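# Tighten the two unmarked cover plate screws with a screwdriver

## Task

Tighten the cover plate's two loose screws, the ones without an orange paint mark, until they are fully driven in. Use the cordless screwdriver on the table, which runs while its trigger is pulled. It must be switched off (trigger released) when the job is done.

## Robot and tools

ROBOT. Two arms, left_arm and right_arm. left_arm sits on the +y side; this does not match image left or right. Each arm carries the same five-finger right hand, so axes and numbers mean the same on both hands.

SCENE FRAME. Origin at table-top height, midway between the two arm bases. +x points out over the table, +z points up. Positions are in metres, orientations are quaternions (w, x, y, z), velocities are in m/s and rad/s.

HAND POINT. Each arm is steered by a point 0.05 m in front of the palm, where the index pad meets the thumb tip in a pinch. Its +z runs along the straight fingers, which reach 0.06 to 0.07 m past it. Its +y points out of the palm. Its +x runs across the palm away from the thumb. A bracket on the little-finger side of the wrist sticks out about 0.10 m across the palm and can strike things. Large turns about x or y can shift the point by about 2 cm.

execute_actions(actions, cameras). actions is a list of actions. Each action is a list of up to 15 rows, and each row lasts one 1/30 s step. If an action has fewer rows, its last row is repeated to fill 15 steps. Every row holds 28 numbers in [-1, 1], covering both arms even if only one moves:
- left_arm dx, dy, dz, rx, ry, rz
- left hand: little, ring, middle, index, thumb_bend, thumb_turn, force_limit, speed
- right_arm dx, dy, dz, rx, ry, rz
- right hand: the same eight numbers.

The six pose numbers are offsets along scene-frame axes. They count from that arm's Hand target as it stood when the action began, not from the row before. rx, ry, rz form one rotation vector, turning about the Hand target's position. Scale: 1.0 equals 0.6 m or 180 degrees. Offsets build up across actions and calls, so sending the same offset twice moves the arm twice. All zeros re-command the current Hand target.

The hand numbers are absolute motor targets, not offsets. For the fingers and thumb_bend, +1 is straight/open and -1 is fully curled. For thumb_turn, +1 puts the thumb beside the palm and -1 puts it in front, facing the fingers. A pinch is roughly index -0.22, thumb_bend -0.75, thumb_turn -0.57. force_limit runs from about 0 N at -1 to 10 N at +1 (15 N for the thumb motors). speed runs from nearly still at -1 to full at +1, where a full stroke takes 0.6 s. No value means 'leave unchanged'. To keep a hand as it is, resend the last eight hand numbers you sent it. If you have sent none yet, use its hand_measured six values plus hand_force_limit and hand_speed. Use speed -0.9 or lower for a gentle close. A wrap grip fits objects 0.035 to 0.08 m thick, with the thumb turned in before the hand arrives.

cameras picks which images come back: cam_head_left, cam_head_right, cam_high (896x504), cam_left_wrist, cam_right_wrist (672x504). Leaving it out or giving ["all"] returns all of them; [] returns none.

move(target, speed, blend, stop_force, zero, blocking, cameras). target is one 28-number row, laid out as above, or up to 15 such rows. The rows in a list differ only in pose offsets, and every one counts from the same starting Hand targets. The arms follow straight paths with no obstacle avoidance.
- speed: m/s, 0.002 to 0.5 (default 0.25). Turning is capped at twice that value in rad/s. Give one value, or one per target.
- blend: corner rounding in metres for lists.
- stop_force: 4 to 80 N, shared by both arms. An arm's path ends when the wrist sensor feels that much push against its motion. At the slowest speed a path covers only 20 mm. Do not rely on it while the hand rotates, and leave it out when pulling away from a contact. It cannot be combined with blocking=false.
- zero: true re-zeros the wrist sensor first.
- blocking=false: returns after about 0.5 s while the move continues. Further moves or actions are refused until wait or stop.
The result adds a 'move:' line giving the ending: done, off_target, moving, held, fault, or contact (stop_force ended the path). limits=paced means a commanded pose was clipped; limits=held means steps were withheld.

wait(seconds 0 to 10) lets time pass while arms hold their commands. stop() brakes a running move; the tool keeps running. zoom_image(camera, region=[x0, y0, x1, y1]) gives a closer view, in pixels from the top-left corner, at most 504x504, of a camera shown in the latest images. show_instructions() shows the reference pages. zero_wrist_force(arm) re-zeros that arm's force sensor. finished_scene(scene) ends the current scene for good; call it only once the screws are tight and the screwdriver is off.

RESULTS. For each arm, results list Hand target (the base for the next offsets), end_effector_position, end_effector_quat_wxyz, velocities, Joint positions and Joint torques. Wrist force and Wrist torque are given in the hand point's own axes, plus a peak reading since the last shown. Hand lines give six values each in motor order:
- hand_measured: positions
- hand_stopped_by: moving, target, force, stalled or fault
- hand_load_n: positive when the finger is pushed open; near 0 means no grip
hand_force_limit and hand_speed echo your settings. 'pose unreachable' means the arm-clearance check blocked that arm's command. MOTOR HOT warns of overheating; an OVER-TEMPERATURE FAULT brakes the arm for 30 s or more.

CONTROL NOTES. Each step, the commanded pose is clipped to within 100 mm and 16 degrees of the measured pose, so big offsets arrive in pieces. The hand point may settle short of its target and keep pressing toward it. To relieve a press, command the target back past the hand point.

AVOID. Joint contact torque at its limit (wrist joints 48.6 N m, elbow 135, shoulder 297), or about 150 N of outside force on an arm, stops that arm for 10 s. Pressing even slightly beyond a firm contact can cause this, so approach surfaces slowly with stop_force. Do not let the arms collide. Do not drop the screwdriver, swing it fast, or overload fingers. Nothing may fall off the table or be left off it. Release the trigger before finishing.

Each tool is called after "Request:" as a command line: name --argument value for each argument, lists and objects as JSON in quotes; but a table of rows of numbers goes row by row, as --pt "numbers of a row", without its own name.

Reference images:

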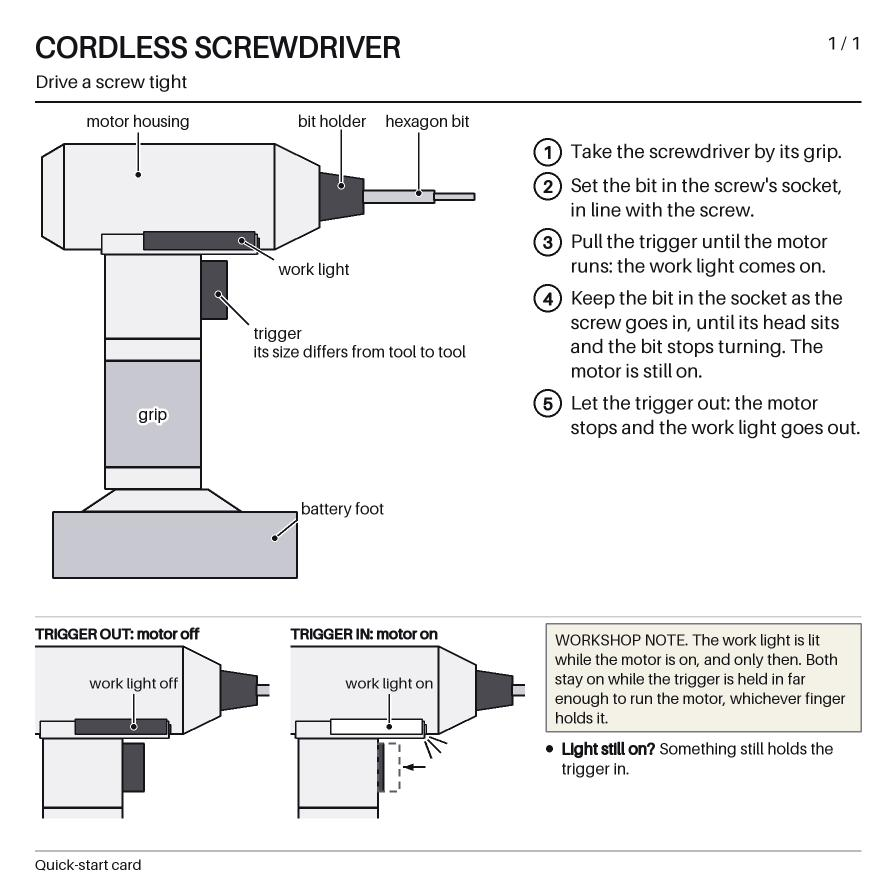

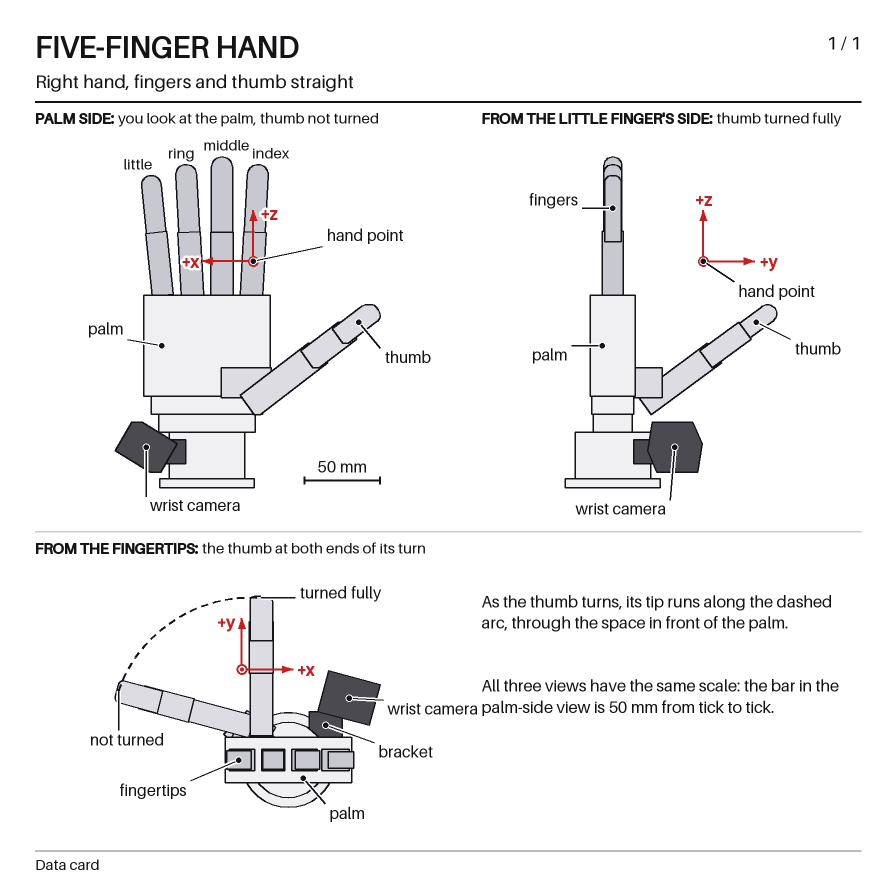

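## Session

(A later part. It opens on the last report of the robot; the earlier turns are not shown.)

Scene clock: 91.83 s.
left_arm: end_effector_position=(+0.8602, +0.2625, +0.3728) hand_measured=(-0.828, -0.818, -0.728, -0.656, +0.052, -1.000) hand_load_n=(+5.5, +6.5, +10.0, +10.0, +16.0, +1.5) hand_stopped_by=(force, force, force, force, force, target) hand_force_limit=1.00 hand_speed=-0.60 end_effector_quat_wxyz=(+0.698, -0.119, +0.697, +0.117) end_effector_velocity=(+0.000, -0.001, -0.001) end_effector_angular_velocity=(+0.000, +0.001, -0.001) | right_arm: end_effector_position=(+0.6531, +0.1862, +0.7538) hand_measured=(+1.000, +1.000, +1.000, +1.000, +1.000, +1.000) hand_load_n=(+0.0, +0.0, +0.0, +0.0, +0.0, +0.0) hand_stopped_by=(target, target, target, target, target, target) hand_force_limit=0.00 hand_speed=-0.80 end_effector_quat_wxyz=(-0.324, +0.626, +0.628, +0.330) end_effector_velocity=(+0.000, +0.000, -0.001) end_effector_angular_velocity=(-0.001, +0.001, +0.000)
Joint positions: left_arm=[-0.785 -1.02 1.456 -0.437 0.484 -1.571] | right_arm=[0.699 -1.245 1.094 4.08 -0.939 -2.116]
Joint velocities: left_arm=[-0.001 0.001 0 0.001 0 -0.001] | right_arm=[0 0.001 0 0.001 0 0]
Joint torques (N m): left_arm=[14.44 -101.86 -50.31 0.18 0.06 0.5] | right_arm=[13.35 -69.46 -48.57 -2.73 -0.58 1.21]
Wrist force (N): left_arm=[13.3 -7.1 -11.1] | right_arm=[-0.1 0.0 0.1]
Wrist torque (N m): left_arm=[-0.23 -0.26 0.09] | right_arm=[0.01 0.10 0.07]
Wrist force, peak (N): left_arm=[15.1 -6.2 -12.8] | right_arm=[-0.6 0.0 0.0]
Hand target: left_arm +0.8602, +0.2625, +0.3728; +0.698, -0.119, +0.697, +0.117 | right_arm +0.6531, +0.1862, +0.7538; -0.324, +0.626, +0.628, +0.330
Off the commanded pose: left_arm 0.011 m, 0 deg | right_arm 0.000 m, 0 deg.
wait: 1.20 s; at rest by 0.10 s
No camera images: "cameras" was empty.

Request:
move --target '[0.0126,0.0155,0,0,0,0,-0.98,-0.98,-0.98,-0.96,-0.98,-1,1.0,-0.6,0,0,0,0,0,0,1,1,1,1,1,1,0,-0.8]' --speed 0.003 --stop_force 8 --cameras '["cam_right_wrist"]'

Request:
zoom_image --camera "cam_right_wrist" --region '[395, 255, 435, 295]'

Request:
wait --seconds 1 --cameras '[]'

Scene clock: 92.93 s.
left_arm: end_effector_position=(+0.8604, +0.2628, +0.3729) hand_measured=(-0.828, -0.818, -0.728, -0.656, +0.052, -1.000) hand_load_n=(+4.0, +6.0, +9.5, +10.0, +16.5, +1.0) hand_stopped_by=(force, force, force, force, force, target) hand_force_limit=1.00 hand_speed=-0.60 end_effector_quat_wxyz=(+0.698, -0.119, +0.697, +0.117) end_effector_velocity=(+0.000, +0.000, +0.000) end_effector_angular_velocity=(+0.002, +0.000, +0.000) | right_arm: end_effector_position=(+0.6531, +0.1862, +0.7538) hand_measured=(+1.000, +1.000, +1.000, +1.000, +1.000, +1.000) hand_load_n=(+0.0, +0.0, +0.0, +0.0, +0.0, +0.0) hand_stopped_by=(target, target, target, target, target, target) hand_force_limit=0.00 hand_speed=-0.80 end_effector_quat_wxyz=(-0.324, +0.626, +0.628, +0.330) end_effector_velocity=(+0.000, +0.000, -0.001) end_effector_angular_velocity=(-0.001, +0.001, +0.000)
Joint positions: left_arm=[-0.784 -1.02 1.456 -0.437 0.485 -1.571] | right_arm=[0.699 -1.245 1.094 4.08 -0.939 -2.116]
Joint velocities: left_arm=[0 0 0 0 0 0.002] | right_arm=[0 0.001 0 0 0 0]
Joint torques (N m): left_arm=[-3.71 -89.65 -47.22 -2.39 -2.4 1.31] | right_arm=[12.09 -70.59 -48.26 -2.7 -0.51 0.92]
Wrist force (N): left_arm=[14.4 -5.7 -10.8] | right_arm=[-0.1 0.3 0.2]
Wrist torque (N m): left_arm=[-0.18 -0.59 -0.80] | right_arm=[0.04 0.10 0.08]
Wrist force, peak (N): left_arm=[17.8 -13.1 -24.8] | right_arm=[-0.4 0.3 0.1]
Hand target: left_arm +0.8604, +0.2628, +0.3729; +0.698, -0.119, +0.697, +0.117 | right_arm +0.6531, +0.1862, +0.7538; -0.324, +0.626, +0.628, +0.330
Off the commanded pose: left_arm 0.012 m, 0 deg | right_arm 0.000 m, 0 deg.
move: contact (left_arm)
Images, in order (width x height): cam_right_wrist 672x504.

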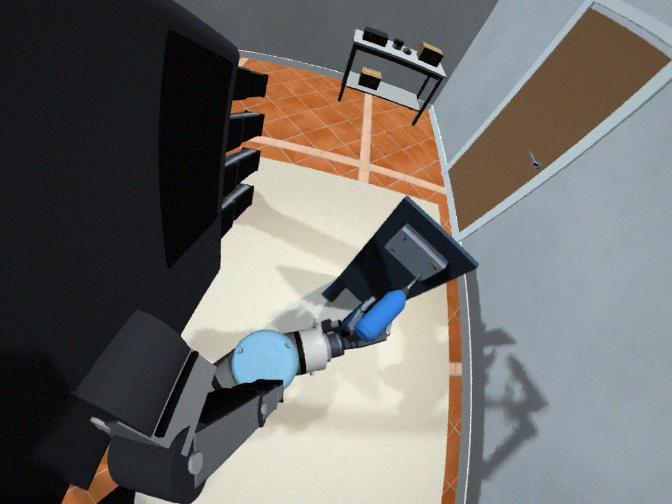

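Scaled by 12.600 from the camera's 672x504 image, which has a finer 960x720 frame.

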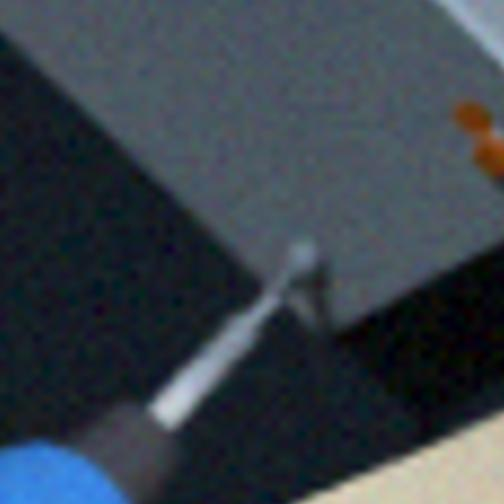

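Scene clock: 93.93 s.
left_arm: end_effector_position=(+0.8603, +0.2627, +0.3729) hand_measured=(-0.828, -0.818, -0.728, -0.656, +0.052, -1.000) hand_load_n=(+4.5, +5.5, +10.0, +10.0, +16.0, +1.0) hand_stopped_by=(force, force, force, force, force, target) hand_force_limit=1.00 hand_speed=-0.60 end_effector_quat_wxyz=(+0.698, -0.119, +0.697, +0.117) end_effector_velocity=(+0.000, +0.001, +0.000) end_effector_angular_velocity=(+0.000, +0.000, +0.000) | right_arm: end_effector_position=(+0.6531, +0.1862, +0.7538) hand_measured=(+1.000, +1.000, +1.000, +1.000, +1.000, +1.000) hand_load_n=(+0.0, +0.0, +0.0, +0.5, +0.0, +0.0) hand_stopped_by=(target, target, target, target, target, target) hand_force_limit=0.00 hand_speed=-0.80 end_effector_quat_wxyz=(-0.324, +0.626, +0.628, +0.330) end_effector_velocity=(+0.000, +0.000, -0.001) end_effector_angular_velocity=(-0.001, +0.001, +0.000)
Joint positions: left_arm=[-0.785 -1.02 1.456 -0.437 0.485 -1.571] | right_arm=[0.699 -1.245 1.094 4.08 -0.939 -2.116]
Joint velocities: left_arm=[0.001 0 0 -0.001 0 0.001] | right_arm=[0 0.001 0 0 0 0]
Joint torques (N m): left_arm=[14.49 -87.79 -42.03 -4.82 -1.08 1.71] | right_arm=[12.91 -70.86 -47.44 -3.05 -0.46 0.81]
Wrist force (N): left_arm=[12.4 -2.9 -7.3] | right_arm=[-0.2 0.3 -0.1]
Wrist torque (N m): left_arm=[-0.20 -0.71 -0.80] | right_arm=[0.07 0.13 0.07]
Wrist force, peak (N): left_arm=[17.2 -8.4 -20.5] | right_arm=[-0.7 0.2 0.3]
Hand target: left_arm +0.8604, +0.2628, +0.3729; +0.698, -0.119, +0.697, +0.117 | right_arm +0.6531, +0.1862, +0.7538; -0.324, +0.626, +0.628, +0.330
Off the commanded pose: left_arm 0.012 m, 0 deg | right_arm 0.000 m, 0 deg.
wait: 1.00 s; at rest by 0.17 s
No camera images: "cameras" was empty.

Request:
move --target '[0,0,0,0,0,0,-0.98,-0.98,-0.98,-0.35,-0.98,-1,1.0,-0.3,0,0,0,0,0,0,1,1,1,1,1,1,0,-0.8]' --cameras '[]'

Request:
move --target '[-0.063,-0.0777,0,0,0,0,-0.98,-0.98,-0.98,-0.35,-0.98,-1,1.0,-0.3,0,0,0,0,0,0,1,1,1,1,1,1,0,-0.8]' --speed 0.05 --cameras '["cam_right_wrist"]'

Request:
zoom_image --camera "cam_right_wrist" --region '[380, 220, 450, 290]'

Request:
move --target '[0,0,0,0,0,0,-0.98,-0.98,-0.98,-0.35,-0.98,-1,1.0,-0.3,0.245,-0.36,-0.457,0.1944,0,0,1,1,1,1,1,1,0,-0.8]' --speed 0.4 --cameras '["cam_right_wrist"]'

Request:
zoom_image --camera "cam_right_wrist" --region '[325, 140, 405, 220]'

Scene clock: 95.03 s.
left_arm: end_effector_position=(+0.8604, +0.2628, +0.3729) hand_measured=(-0.828, -0.818, -0.728, -0.350, +0.052, -1.000) hand_load_n=(+4.5, +6.5, +10.0, +0.0, +16.0, +2.0) hand_stopped_by=(force, force, force, target, force, target) hand_force_limit=1.00 hand_speed=-0.30 end_effector_quat_wxyz=(+0.698, -0.119, +0.697, +0.117) end_effector_velocity=(+0.000, +0.001, +0.000) end_effector_angular_velocity=(+0.000, +0.000, +0.001) | right_arm: end_effector_position=(+0.6531, +0.1862, +0.7538) hand_measured=(+1.000, +1.000, +1.000, +1.000, +1.000, +1.000) hand_load_n=(+0.0, +0.0, +0.0, +0.0, +0.0, +0.0) hand_stopped_by=(target, target, target, target, target, target) hand_force_limit=0.00 hand_speed=-0.80 end_effector_quat_wxyz=(-0.324, +0.626, +0.628, +0.330) end_effector_velocity=(+0.000, +0.000, +0.000) end_effector_angular_velocity=(+0.001, -0.001, +0.000)
Joint positions: left_arm=[-0.784 -1.02 1.456 -0.437 0.485 -1.571] | right_arm=[0.699 -1.245 1.094 4.08 -0.939 -2.116]
Joint velocities: left_arm=[0.001 -0.001 0 0 0.001 0] | right_arm=[0 0 0 -0.001 0 0]
Joint torques (N m): left_arm=[4.28 -82.34 -43.2 -1.34 1.19 1.31] | right_arm=[12.94 -70.62 -47.33 -3.04 -0.55 0.68]
Wrist force (N): left_arm=[7.5 1.9 -3.6] | right_arm=[0.0 -0.1 0.5]
Wrist torque (N m): left_arm=[-0.25 -0.46 0.08] | right_arm=[-0.03 0.06 0.07]
Wrist force, peak (N): left_arm=[12.2 -4.5 -13.4] | right_arm=[-0.4 0.5 0.0]
Hand target: left_arm +0.8604, +0.2628, +0.3729; +0.698, -0.119, +0.697, +0.117 | right_arm +0.6531, +0.1862, +0.7538; -0.324, +0.626, +0.628, +0.330
Off the commanded pose: left_arm 0.000 m, 0 deg | right_arm 0.000 m, 0 deg.
move: done
No camera images: "cameras" was empty.

Scene clock: 96.50 s.
left_arm: end_effector_position=(+0.8223, +0.2161, +0.3728) hand_measured=(-0.828, -0.818, -0.728, -0.350, +0.052, -1.000) hand_load_n=(+3.0, +6.5, +11.0, +0.5, +15.0, +3.5) hand_stopped_by=(force, force, force, target, force, target) hand_force_limit=1.00 hand_speed=-0.30 end_effector_quat_wxyz=(+0.698, -0.119, +0.697, +0.117) end_effector_velocity=(+0.002, +0.003, +0.000) end_effector_angular_velocity=(+0.001, +0.001, -0.001) | right_arm: end_effector_position=(+0.6531, +0.1862, +0.7538) hand_measured=(+1.000, +1.000, +1.000, +1.000, +1.000, +1.000) hand_load_n=(+0.0, +0.0, +0.0, +0.0, +0.0, +0.0) hand_stopped_by=(target, target, target, target, target, target) hand_force_limit=0.00 hand_speed=-0.80 end_effector_quat_wxyz=(-0.324, +0.626, +0.628, +0.330) end_effector_velocity=(+0.000, +0.000, -0.001) end_effector_angular_velocity=(+0.000, +0.000, +0.000)
Joint positions: left_arm=[-0.856 -1.03 1.471 -0.443 0.413 -1.571] | right_arm=[0.699 -1.245 1.094 4.08 -0.939 -2.116]
Joint velocities: left_arm=[0.005 0 0 0 0.005 0] | right_arm=[0 0 0 0 0 0]
Joint torques (N m): left_arm=[14.4 -94.68 -37.76 -3.85 2.1 4.32] | right_arm=[12.55 -69.88 -46.61 -3.25 -0.56 0.39]
Wrist force (N): left_arm=[8.7 0.8 0.2] | right_arm=[-0.2 -0.2 -0.2]
Wrist torque (N m): left_arm=[0.03 -0.27 0.12] | right_arm=[0.01 0.13 0.05]
Wrist force, peak (N): left_arm=[9.0 0.9 0.3] | right_arm=[0.3 0.6 0.0]
Hand target: left_arm +0.8225, +0.2162, +0.3728; +0.698, -0.119, +0.697, +0.117 | right_arm +0.6531, +0.1862, +0.7538; -0.324, +0.626, +0.628, +0.330
Off the commanded pose: left_arm 0.000 m, 0 deg | right_arm 0.000 m, 0 deg.
move: done
Images, in order (width x height): cam_right_wrist 672x504.

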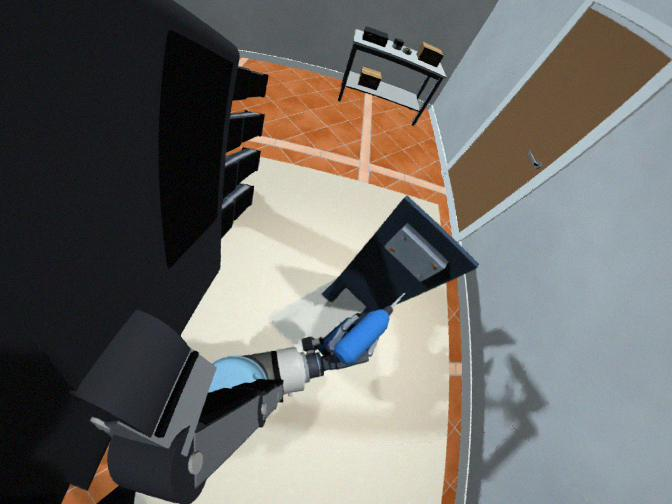

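Scaled by 7.200 from the camera's 672x504 image, which has a finer 960x720 frame.

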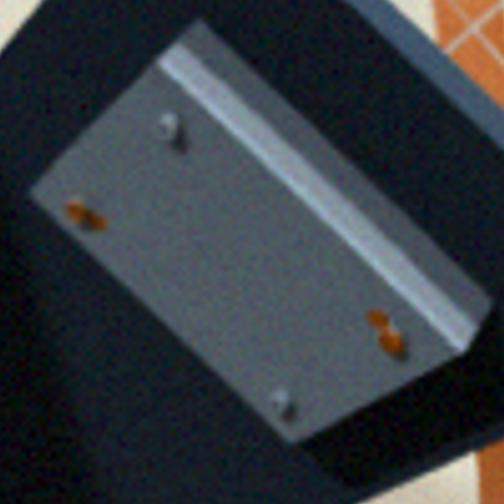

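Scene clock: 98.10 s.
left_arm: end_effector_position=(+0.8225, +0.2162, +0.3729) hand_measured=(-0.828, -0.818, -0.728, -0.350, +0.052, -1.000) hand_load_n=(+3.0, +6.5, +11.0, +0.0, +15.5, +3.5) hand_stopped_by=(force, force, force, target, force, target) hand_force_limit=1.00 hand_speed=-0.30 end_effector_quat_wxyz=(+0.698, -0.119, +0.697, +0.117) end_effector_velocity=(+0.000, +0.000, +0.000) end_effector_angular_velocity=(+0.002, +0.001, -0.001) | right_arm: end_effector_position=(+0.7998, -0.0299, +0.4801) hand_measured=(+1.000, +1.000, +1.000, +1.000, +1.000, +1.000) hand_load_n=(+0.0, +0.0, +0.0, +0.0, +0.0, +0.0) hand_stopped_by=(target, target, target, target, target, target) hand_force_limit=0.00 hand_speed=-0.80 end_effector_quat_wxyz=(+0.498, -0.499, -0.499, -0.504) end_effector_velocity=(+0.000, +0.000, +0.000) end_effector_angular_velocity=(+0.001, +0.000, +0.000)
Joint positions: left_arm=[-0.856 -1.03 1.471 -0.443 0.413 -1.571] | right_arm=[0.3 -1.085 1.706 2.514 -0.366 -1.57]
Joint velocities: left_arm=[0 0 0 0 0.001 0.002] | right_arm=[0 0 0 -0.003 0 0.003]
Joint torques (N m): left_arm=[10.02 -67.02 -52.39 1.14 2.14 4.19] | right_arm=[-10.5 -74.37 -30.9 -3 2.53 2.39]
Wrist force (N): left_arm=[8.8 1.2 0.4] | right_arm=[-0.3 -0.1 -0.1]
Wrist torque (N m): left_arm=[0.07 -0.31 0.14] | right_arm=[-0.05 0.27 0.10]
Wrist force, peak (N): left_arm=[9.1 0.6 0.1] | right_arm=[-3.4 1.0 -2.4]
Hand target: left_arm +0.8225, +0.2162, +0.3728; +0.698, -0.119, +0.697, +0.117 | right_arm +0.7999, -0.0300, +0.4800; +0.498, -0.499, -0.499, -0.504
Off the commanded pose: left_arm 0.000 m, 0 deg | right_arm 0.001 m, 0 deg.
move: done
Images, in order (width x height): cam_right_wrist 672x504.

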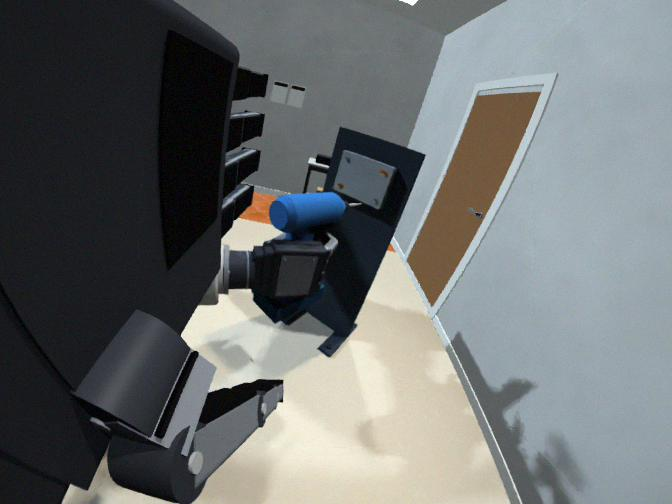

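Scaled by 6.300 from the camera's 672x504 image, which has a finer 960x720 frame.

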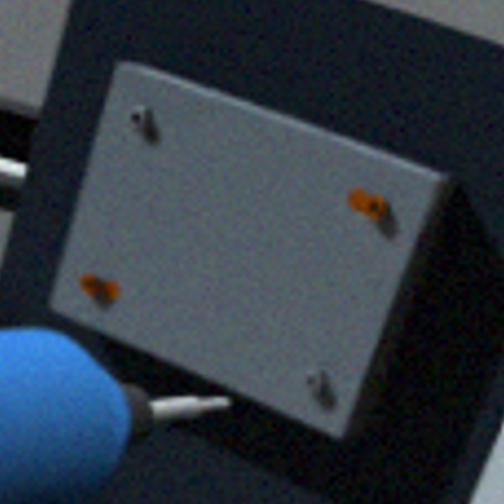

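Request:
move --pt "-0.1475 -0.0833 0 0 0 0 -0.98 -0.98 -0.98 -0.35 -0.98 -1 1.0 -0.3 0 0 0 0 0 0 1 1 1 1 1 1 0 -0.8" --pt "-0.1475 -0.0833 -0.33 0 0 0 -0.98 -0.98 -0.98 -0.35 -0.98 -1 1.0 -0.3 0 0 0 0 0 0 1 1 1 1 1 1 0 -0.8" --speed 0.1 --blend 0.03 --cameras '["cam_right_wrist","cam_head_left","cam_head_right"]'

Request:
zoom_image --camera "cam_head_right" --region '[280, 60, 480, 220]'

Scene clock: 101.83 s.
left_arm: end_effector_position=(+0.7335, +0.1666, +0.1746) hand_measured=(-0.828, -0.818, -0.728, -0.350, +0.052, -1.000) hand_load_n=(+3.0, +6.0, +11.5, +0.0, +15.5, +3.5) hand_stopped_by=(force, force, force, target, force, target) hand_force_limit=1.00 hand_speed=-0.30 end_effector_quat_wxyz=(+0.697, -0.119, +0.697, +0.117) end_effector_velocity=(+0.000, +0.000, +0.001) end_effector_angular_velocity=(+0.003, +0.002, +0.000) | right_arm: end_effector_position=(+0.7999, -0.0300, +0.4800) hand_measured=(+1.000, +1.000, +1.000, +1.000, +1.000, +1.000) hand_load_n=(+0.0, +0.0, +0.0, +0.0, +0.0, +0.0) hand_stopped_by=(target, target, target, target, target, target) hand_force_limit=0.00 hand_speed=-0.80 end_effector_quat_wxyz=(+0.498, -0.499, -0.499, -0.504) end_effector_velocity=(+0.000, +0.000, -0.001) end_effector_angular_velocity=(+0.000, +0.001, +0.000)
Joint positions: left_arm=[-0.979 -0.899 1.666 -0.769 0.29 -1.571] | right_arm=[0.3 -1.085 1.706 2.513 -0.366 -1.57]
Joint velocities: left_arm=[0 -0.002 0 0.005 0 0] | right_arm=[0 0.001 0 -0.001 0 0]
Joint torques (N m): left_arm=[9.55 -101.74 -41.52 2.25 2.34 3.32] | right_arm=[-13.56 -71.35 -35.09 -2.8 1.85 1.71]
Wrist force (N): left_arm=[7.9 0.5 0.0] | right_arm=[-0.6 -0.2 -0.3]
Wrist torque (N m): left_arm=[-0.03 -0.16 0.04] | right_arm=[-0.05 0.32 0.08]
Wrist force, peak (N): left_arm=[10.6 1.1 -0.1] | right_arm=[-0.4 -0.8 0.0]
Hand target: left_arm +0.7336, +0.1666, +0.1748; +0.697, -0.119, +0.697, +0.117 | right_arm +0.7999, -0.0300, +0.4800; +0.498, -0.499, -0.499, -0.504
Off the commanded pose: left_arm 0.001 m, 0 deg | right_arm 0.000 m, 0 deg.
move: done
Images, in order (width x height): cam_head_left 896x504, cam_head_right 896x504, cam_right_wrist 672x504.

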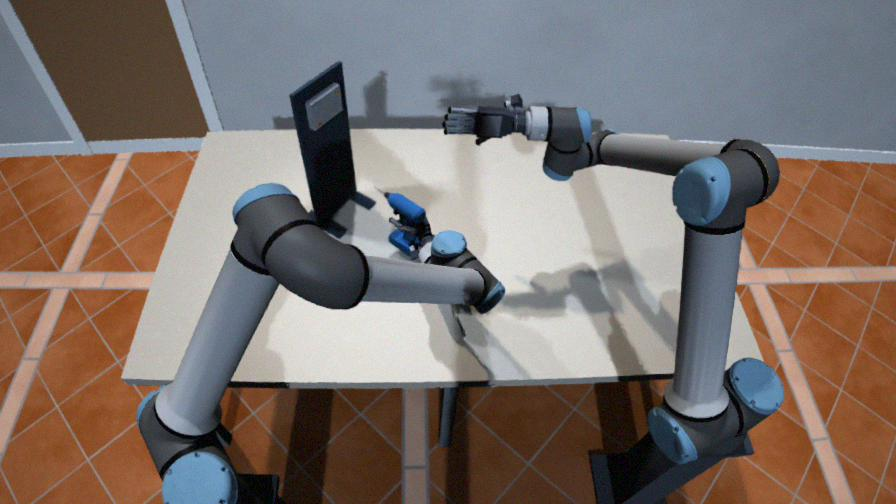

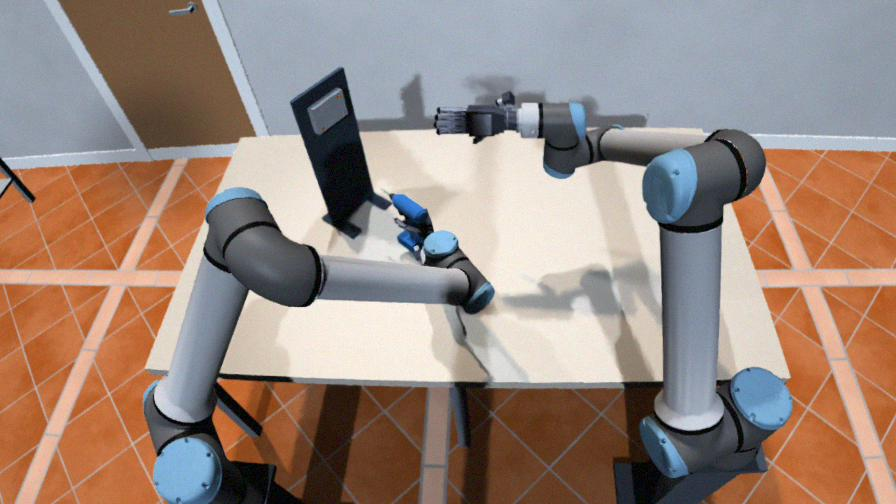

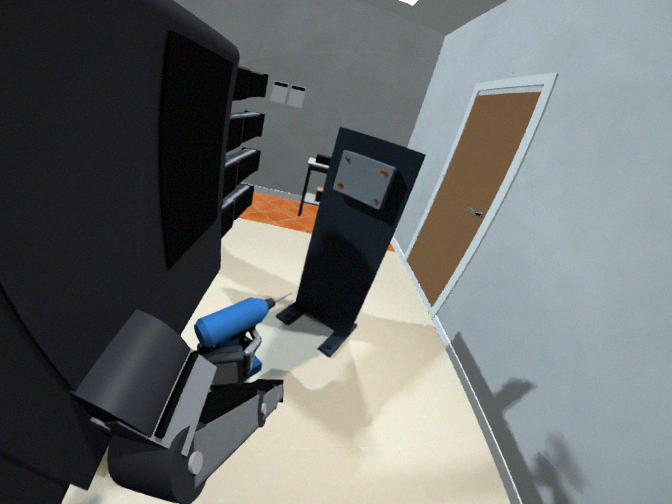

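Scaled by 2.520.

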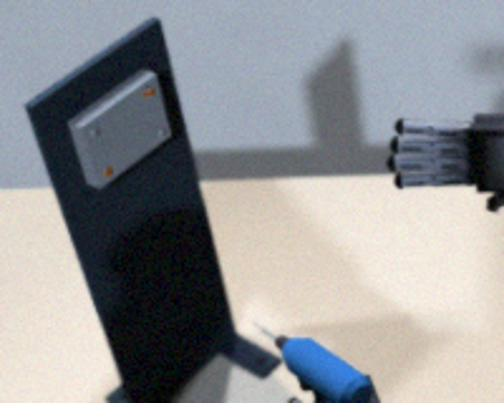

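Request:
move --target '[0,0,-0.1,0,0,0,-0.98,-0.98,-0.98,-0.35,-0.98,-1,1.0,-0.3,0,0,0,0,0,0,1,1,1,1,1,1,0,-0.8]' --speed 0.015 --stop_force 6

Scene clock: 106.33 s.
left_arm: end_effector_position=(+0.7335, +0.1667, +0.1282) hand_measured=(-0.828, -0.818, -0.728, -0.350, +0.052, -1.000) hand_load_n=(+4.0, +6.5, +11.0, +0.5, +15.5, +3.0) hand_stopped_by=(force, force, force, target, force, target) hand_force_limit=1.00 hand_speed=-0.30 end_effector_quat_wxyz=(+0.697, -0.119, +0.697, +0.117) end_effector_velocity=(+0.000, -0.001, +0.001) end_effector_angular_velocity=(+0.000, +0.000, -0.001) | right_arm: end_effector_position=(+0.7999, -0.0300, +0.4800) hand_measured=(+1.000, +1.000, +1.000, +1.000, +1.000, +1.000) hand_load_n=(+0.0, +0.5, -0.5, +0.0, +0.0, +0.0) hand_stopped_by=(target, target, target, target, target, target) hand_force_limit=0.00 hand_speed=-0.80 end_effector_quat_wxyz=(+0.498, -0.499, -0.499, -0.504) end_effector_velocity=(+0.000, +0.000, -0.001) end_effector_angular_velocity=(+0.000, +0.001, +0.000)
Joint positions: left_arm=[-0.979 -0.845 1.675 -0.832 0.29 -1.571] | right_arm=[0.3 -1.085 1.706 2.513 -0.366 -1.57]
Joint velocities: left_arm=[-0.001 -0.001 0 0 0 0.001] | right_arm=[0 0.001 0 0 0 0]
Joint torques (N m): left_arm=[5.95 -102 -28.66 2.11 1.16 -2.68] | right_arm=[-11.99 -72.22 -38.77 -2.39 1.31 1.58]
Wrist force (N): left_arm=[7.1 0.9 0.0] | right_arm=[-0.6 0.0 0.0]
Wrist torque (N m): left_arm=[0.05 -0.28 0.06] | right_arm=[-0.04 0.31 0.09]
Wrist force, peak (N): left_arm=[8.9 0.9 0.5] | right_arm=[-0.9 -0.2 0.0]
Hand target: left_arm +0.7335, +0.1666, +0.1282; +0.697, -0.119, +0.697, +0.117 | right_arm +0.7999, -0.0300, +0.4800; +0.498, -0.499, -0.499, -0.504
Off the commanded pose: left_arm 0.013 m, 0 deg | right_arm 0.000 m, 0 deg.
move: contact (left_arm)

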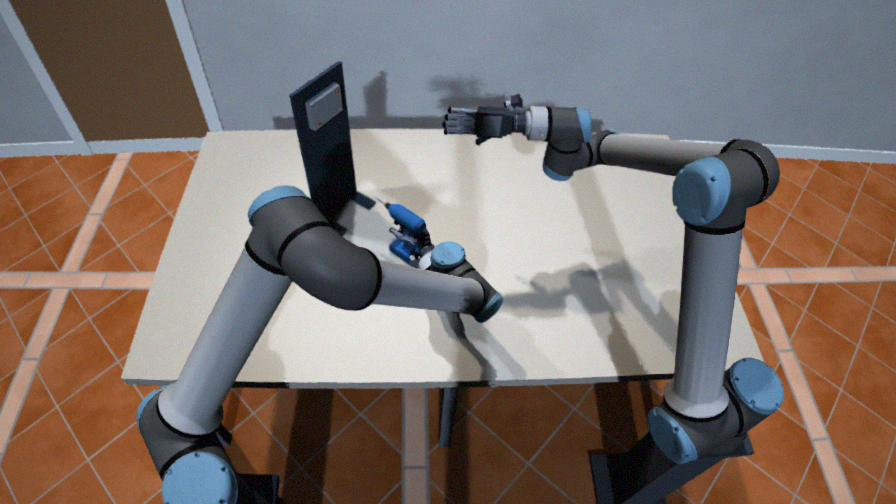

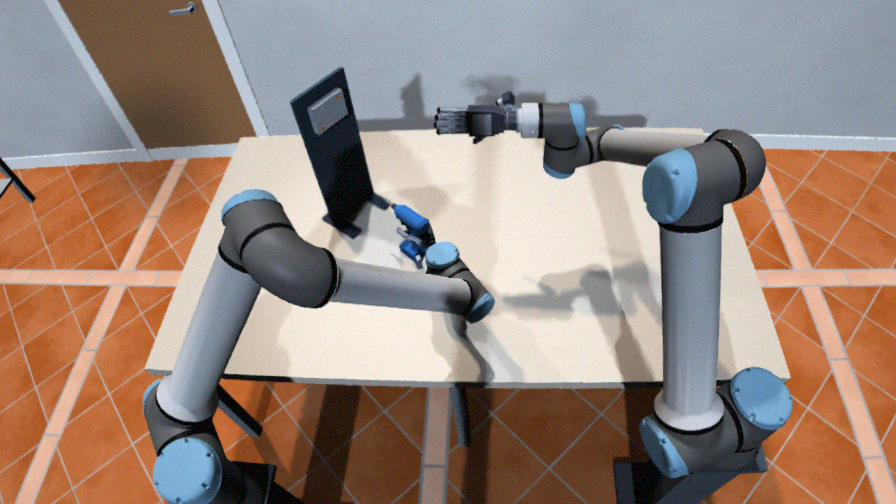

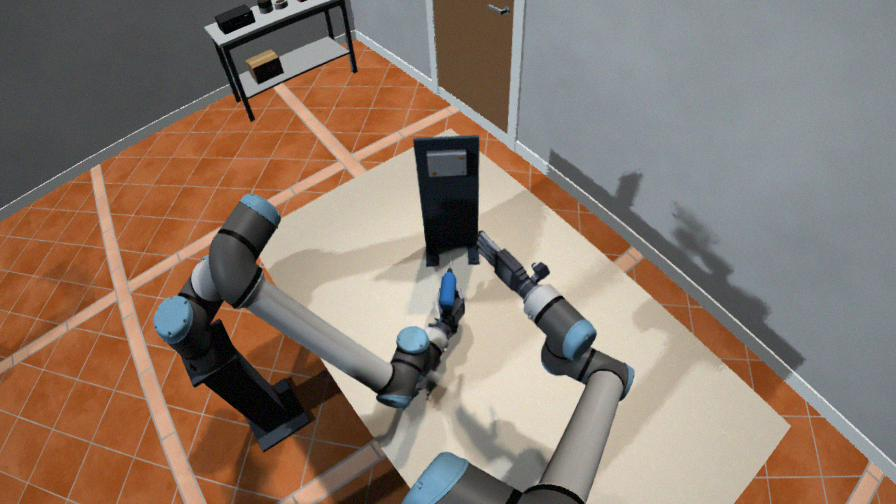

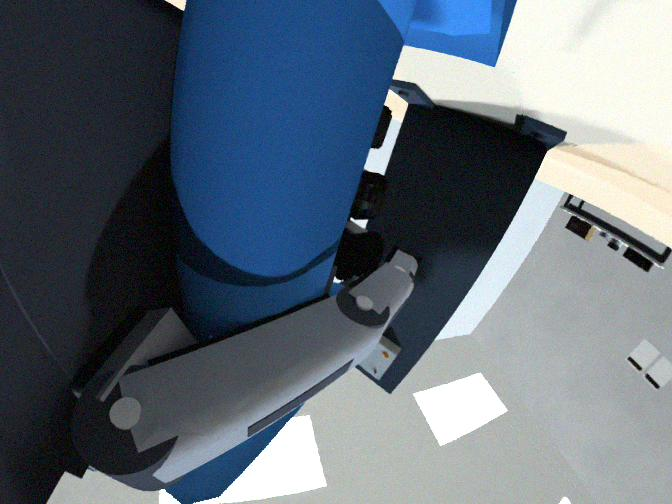

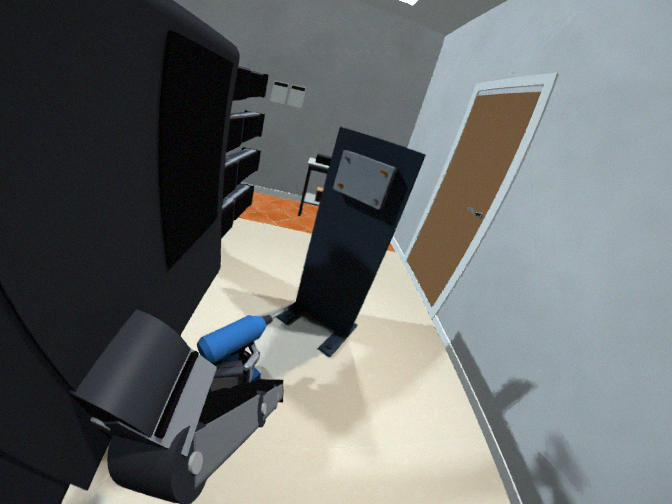

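Request:
move --target '[0,0,-0.03,0,0,0,-0.98,-0.98,-0.98,-0.35,-0.98,-1,1.0,-0.3,0,0,0,0,0,0,1,1,1,1,1,1,0,-0.8]' --speed 0.005 --stop_force 10

Request:
zoom_image --camera "cam_right_wrist" --region '[150, 250, 400, 430]'

Scene clock: 107.33 s.
left_arm: end_effector_position=(+0.7335, +0.1666, +0.1278) hand_measured=(-0.828, -0.818, -0.728, -0.350, +0.052, -1.000) hand_load_n=(+5.0, +7.0, +10.5, +0.0, +15.5, +3.0) hand_stopped_by=(force, force, force, target, force, target) hand_force_limit=1.00 hand_speed=-0.30 end_effector_quat_wxyz=(+0.697, -0.119, +0.697, +0.117) end_effector_velocity=(+0.000, +0.000, +0.000) end_effector_angular_velocity=(-0.001, -0.001, +0.001) | right_arm: end_effector_position=(+0.7999, -0.0300, +0.4800) hand_measured=(+1.000, +1.000, +1.000, +1.000, +1.000, +1.000) hand_load_n=(+0.0, +0.0, +0.0, +0.0, +0.0, +0.0) hand_stopped_by=(target, target, target, target, target, target) hand_force_limit=0.00 hand_speed=-0.80 end_effector_quat_wxyz=(+0.498, -0.499, -0.499, -0.504) end_effector_velocity=(+0.000, +0.000, -0.001) end_effector_angular_velocity=(+0.000, +0.001, +0.000)
Joint positions: left_arm=[-0.979 -0.844 1.675 -0.832 0.29 -1.571] | right_arm=[0.3 -1.085 1.706 2.513 -0.366 -1.57]
Joint velocities: left_arm=[0 0 0 0 -0.001 -0.001] | right_arm=[0 0.001 0 0 0 0]
Joint torques (N m): left_arm=[6.34 -97.43 -27.41 2.87 0.68 -2.18] | right_arm=[-12.37 -72.5 -38.63 -2.3 1.25 1.68]
Wrist force (N): left_arm=[1.1 1.3 1.6] | right_arm=[-0.4 -0.6 -0.2]
Wrist torque (N m): left_arm=[0.01 -0.74 0.03] | right_arm=[-0.11 0.28 0.08]
Wrist force, peak (N): left_arm=[7.4 1.3 0.6] | right_arm=[-0.6 -0.4 -0.3]
Hand target: left_arm +0.7335, +0.1666, +0.1278; +0.698, -0.119, +0.697, +0.117 | right_arm +0.7999, -0.0300, +0.4800; +0.498, -0.499, -0.499, -0.504
Off the commanded pose: left_arm 0.018 m, 0 deg | right_arm 0.000 m, 0 deg.
move: contact (left_arm)

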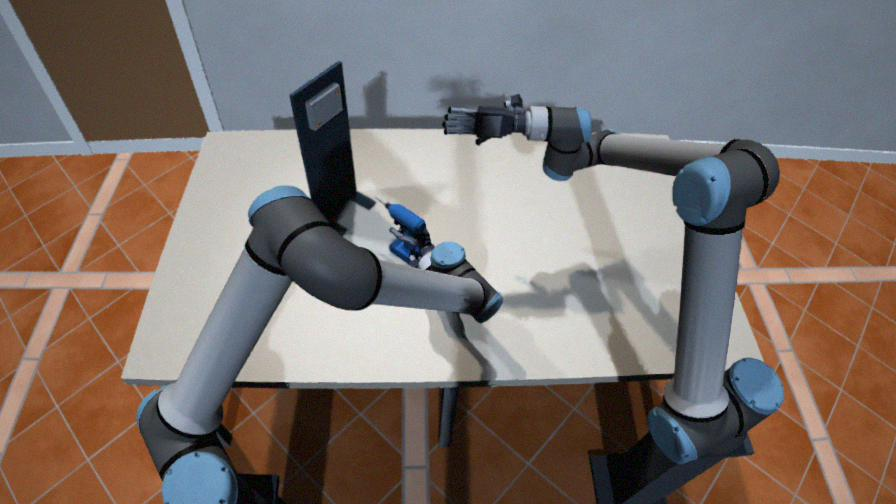

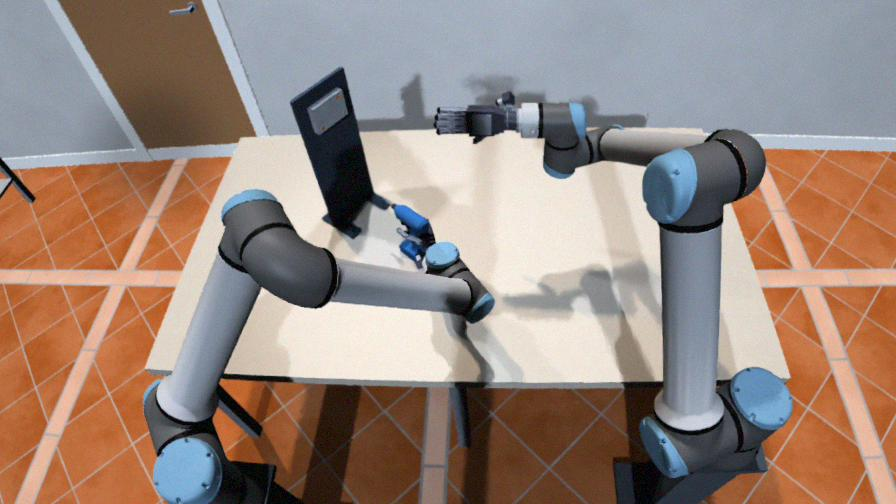

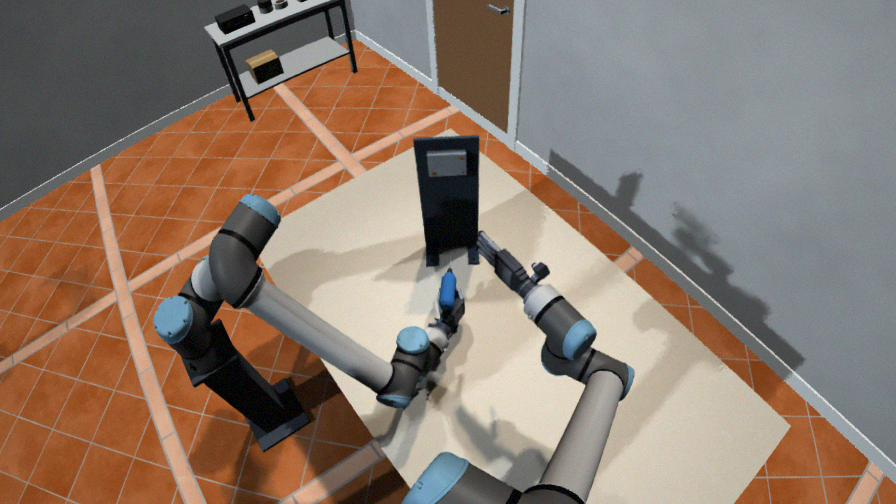

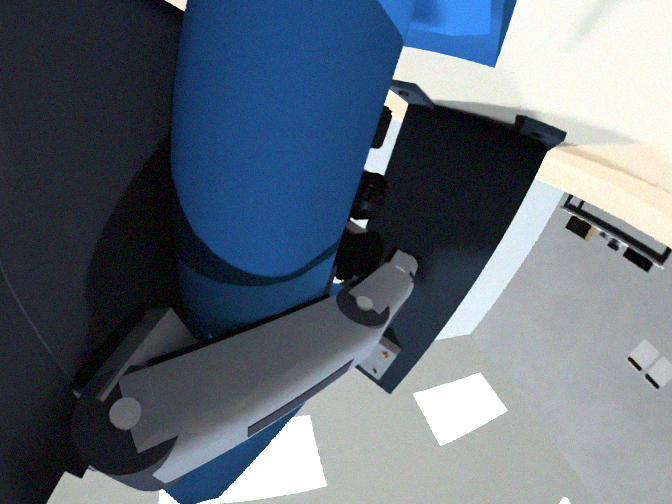

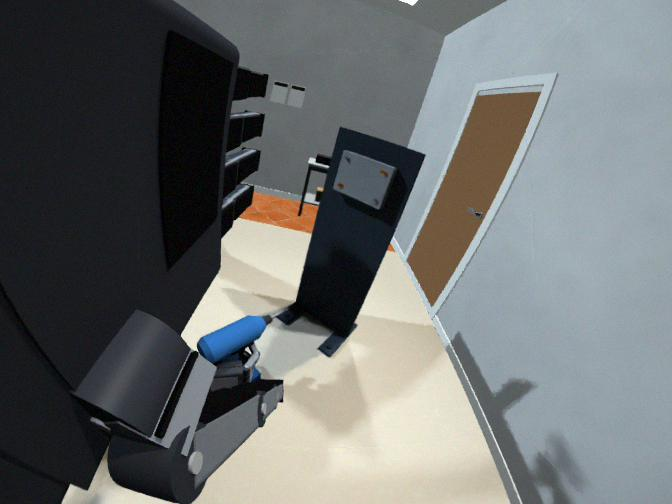

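Scaled by 2.016 from the camera's 672x504 image, which has a finer 960x720 frame.

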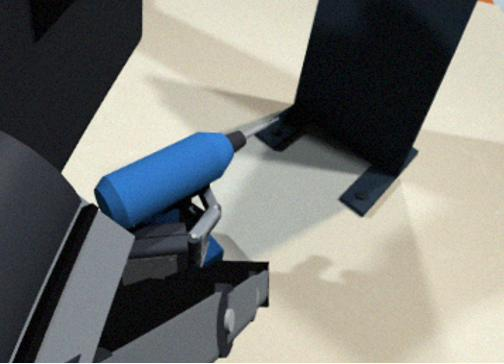

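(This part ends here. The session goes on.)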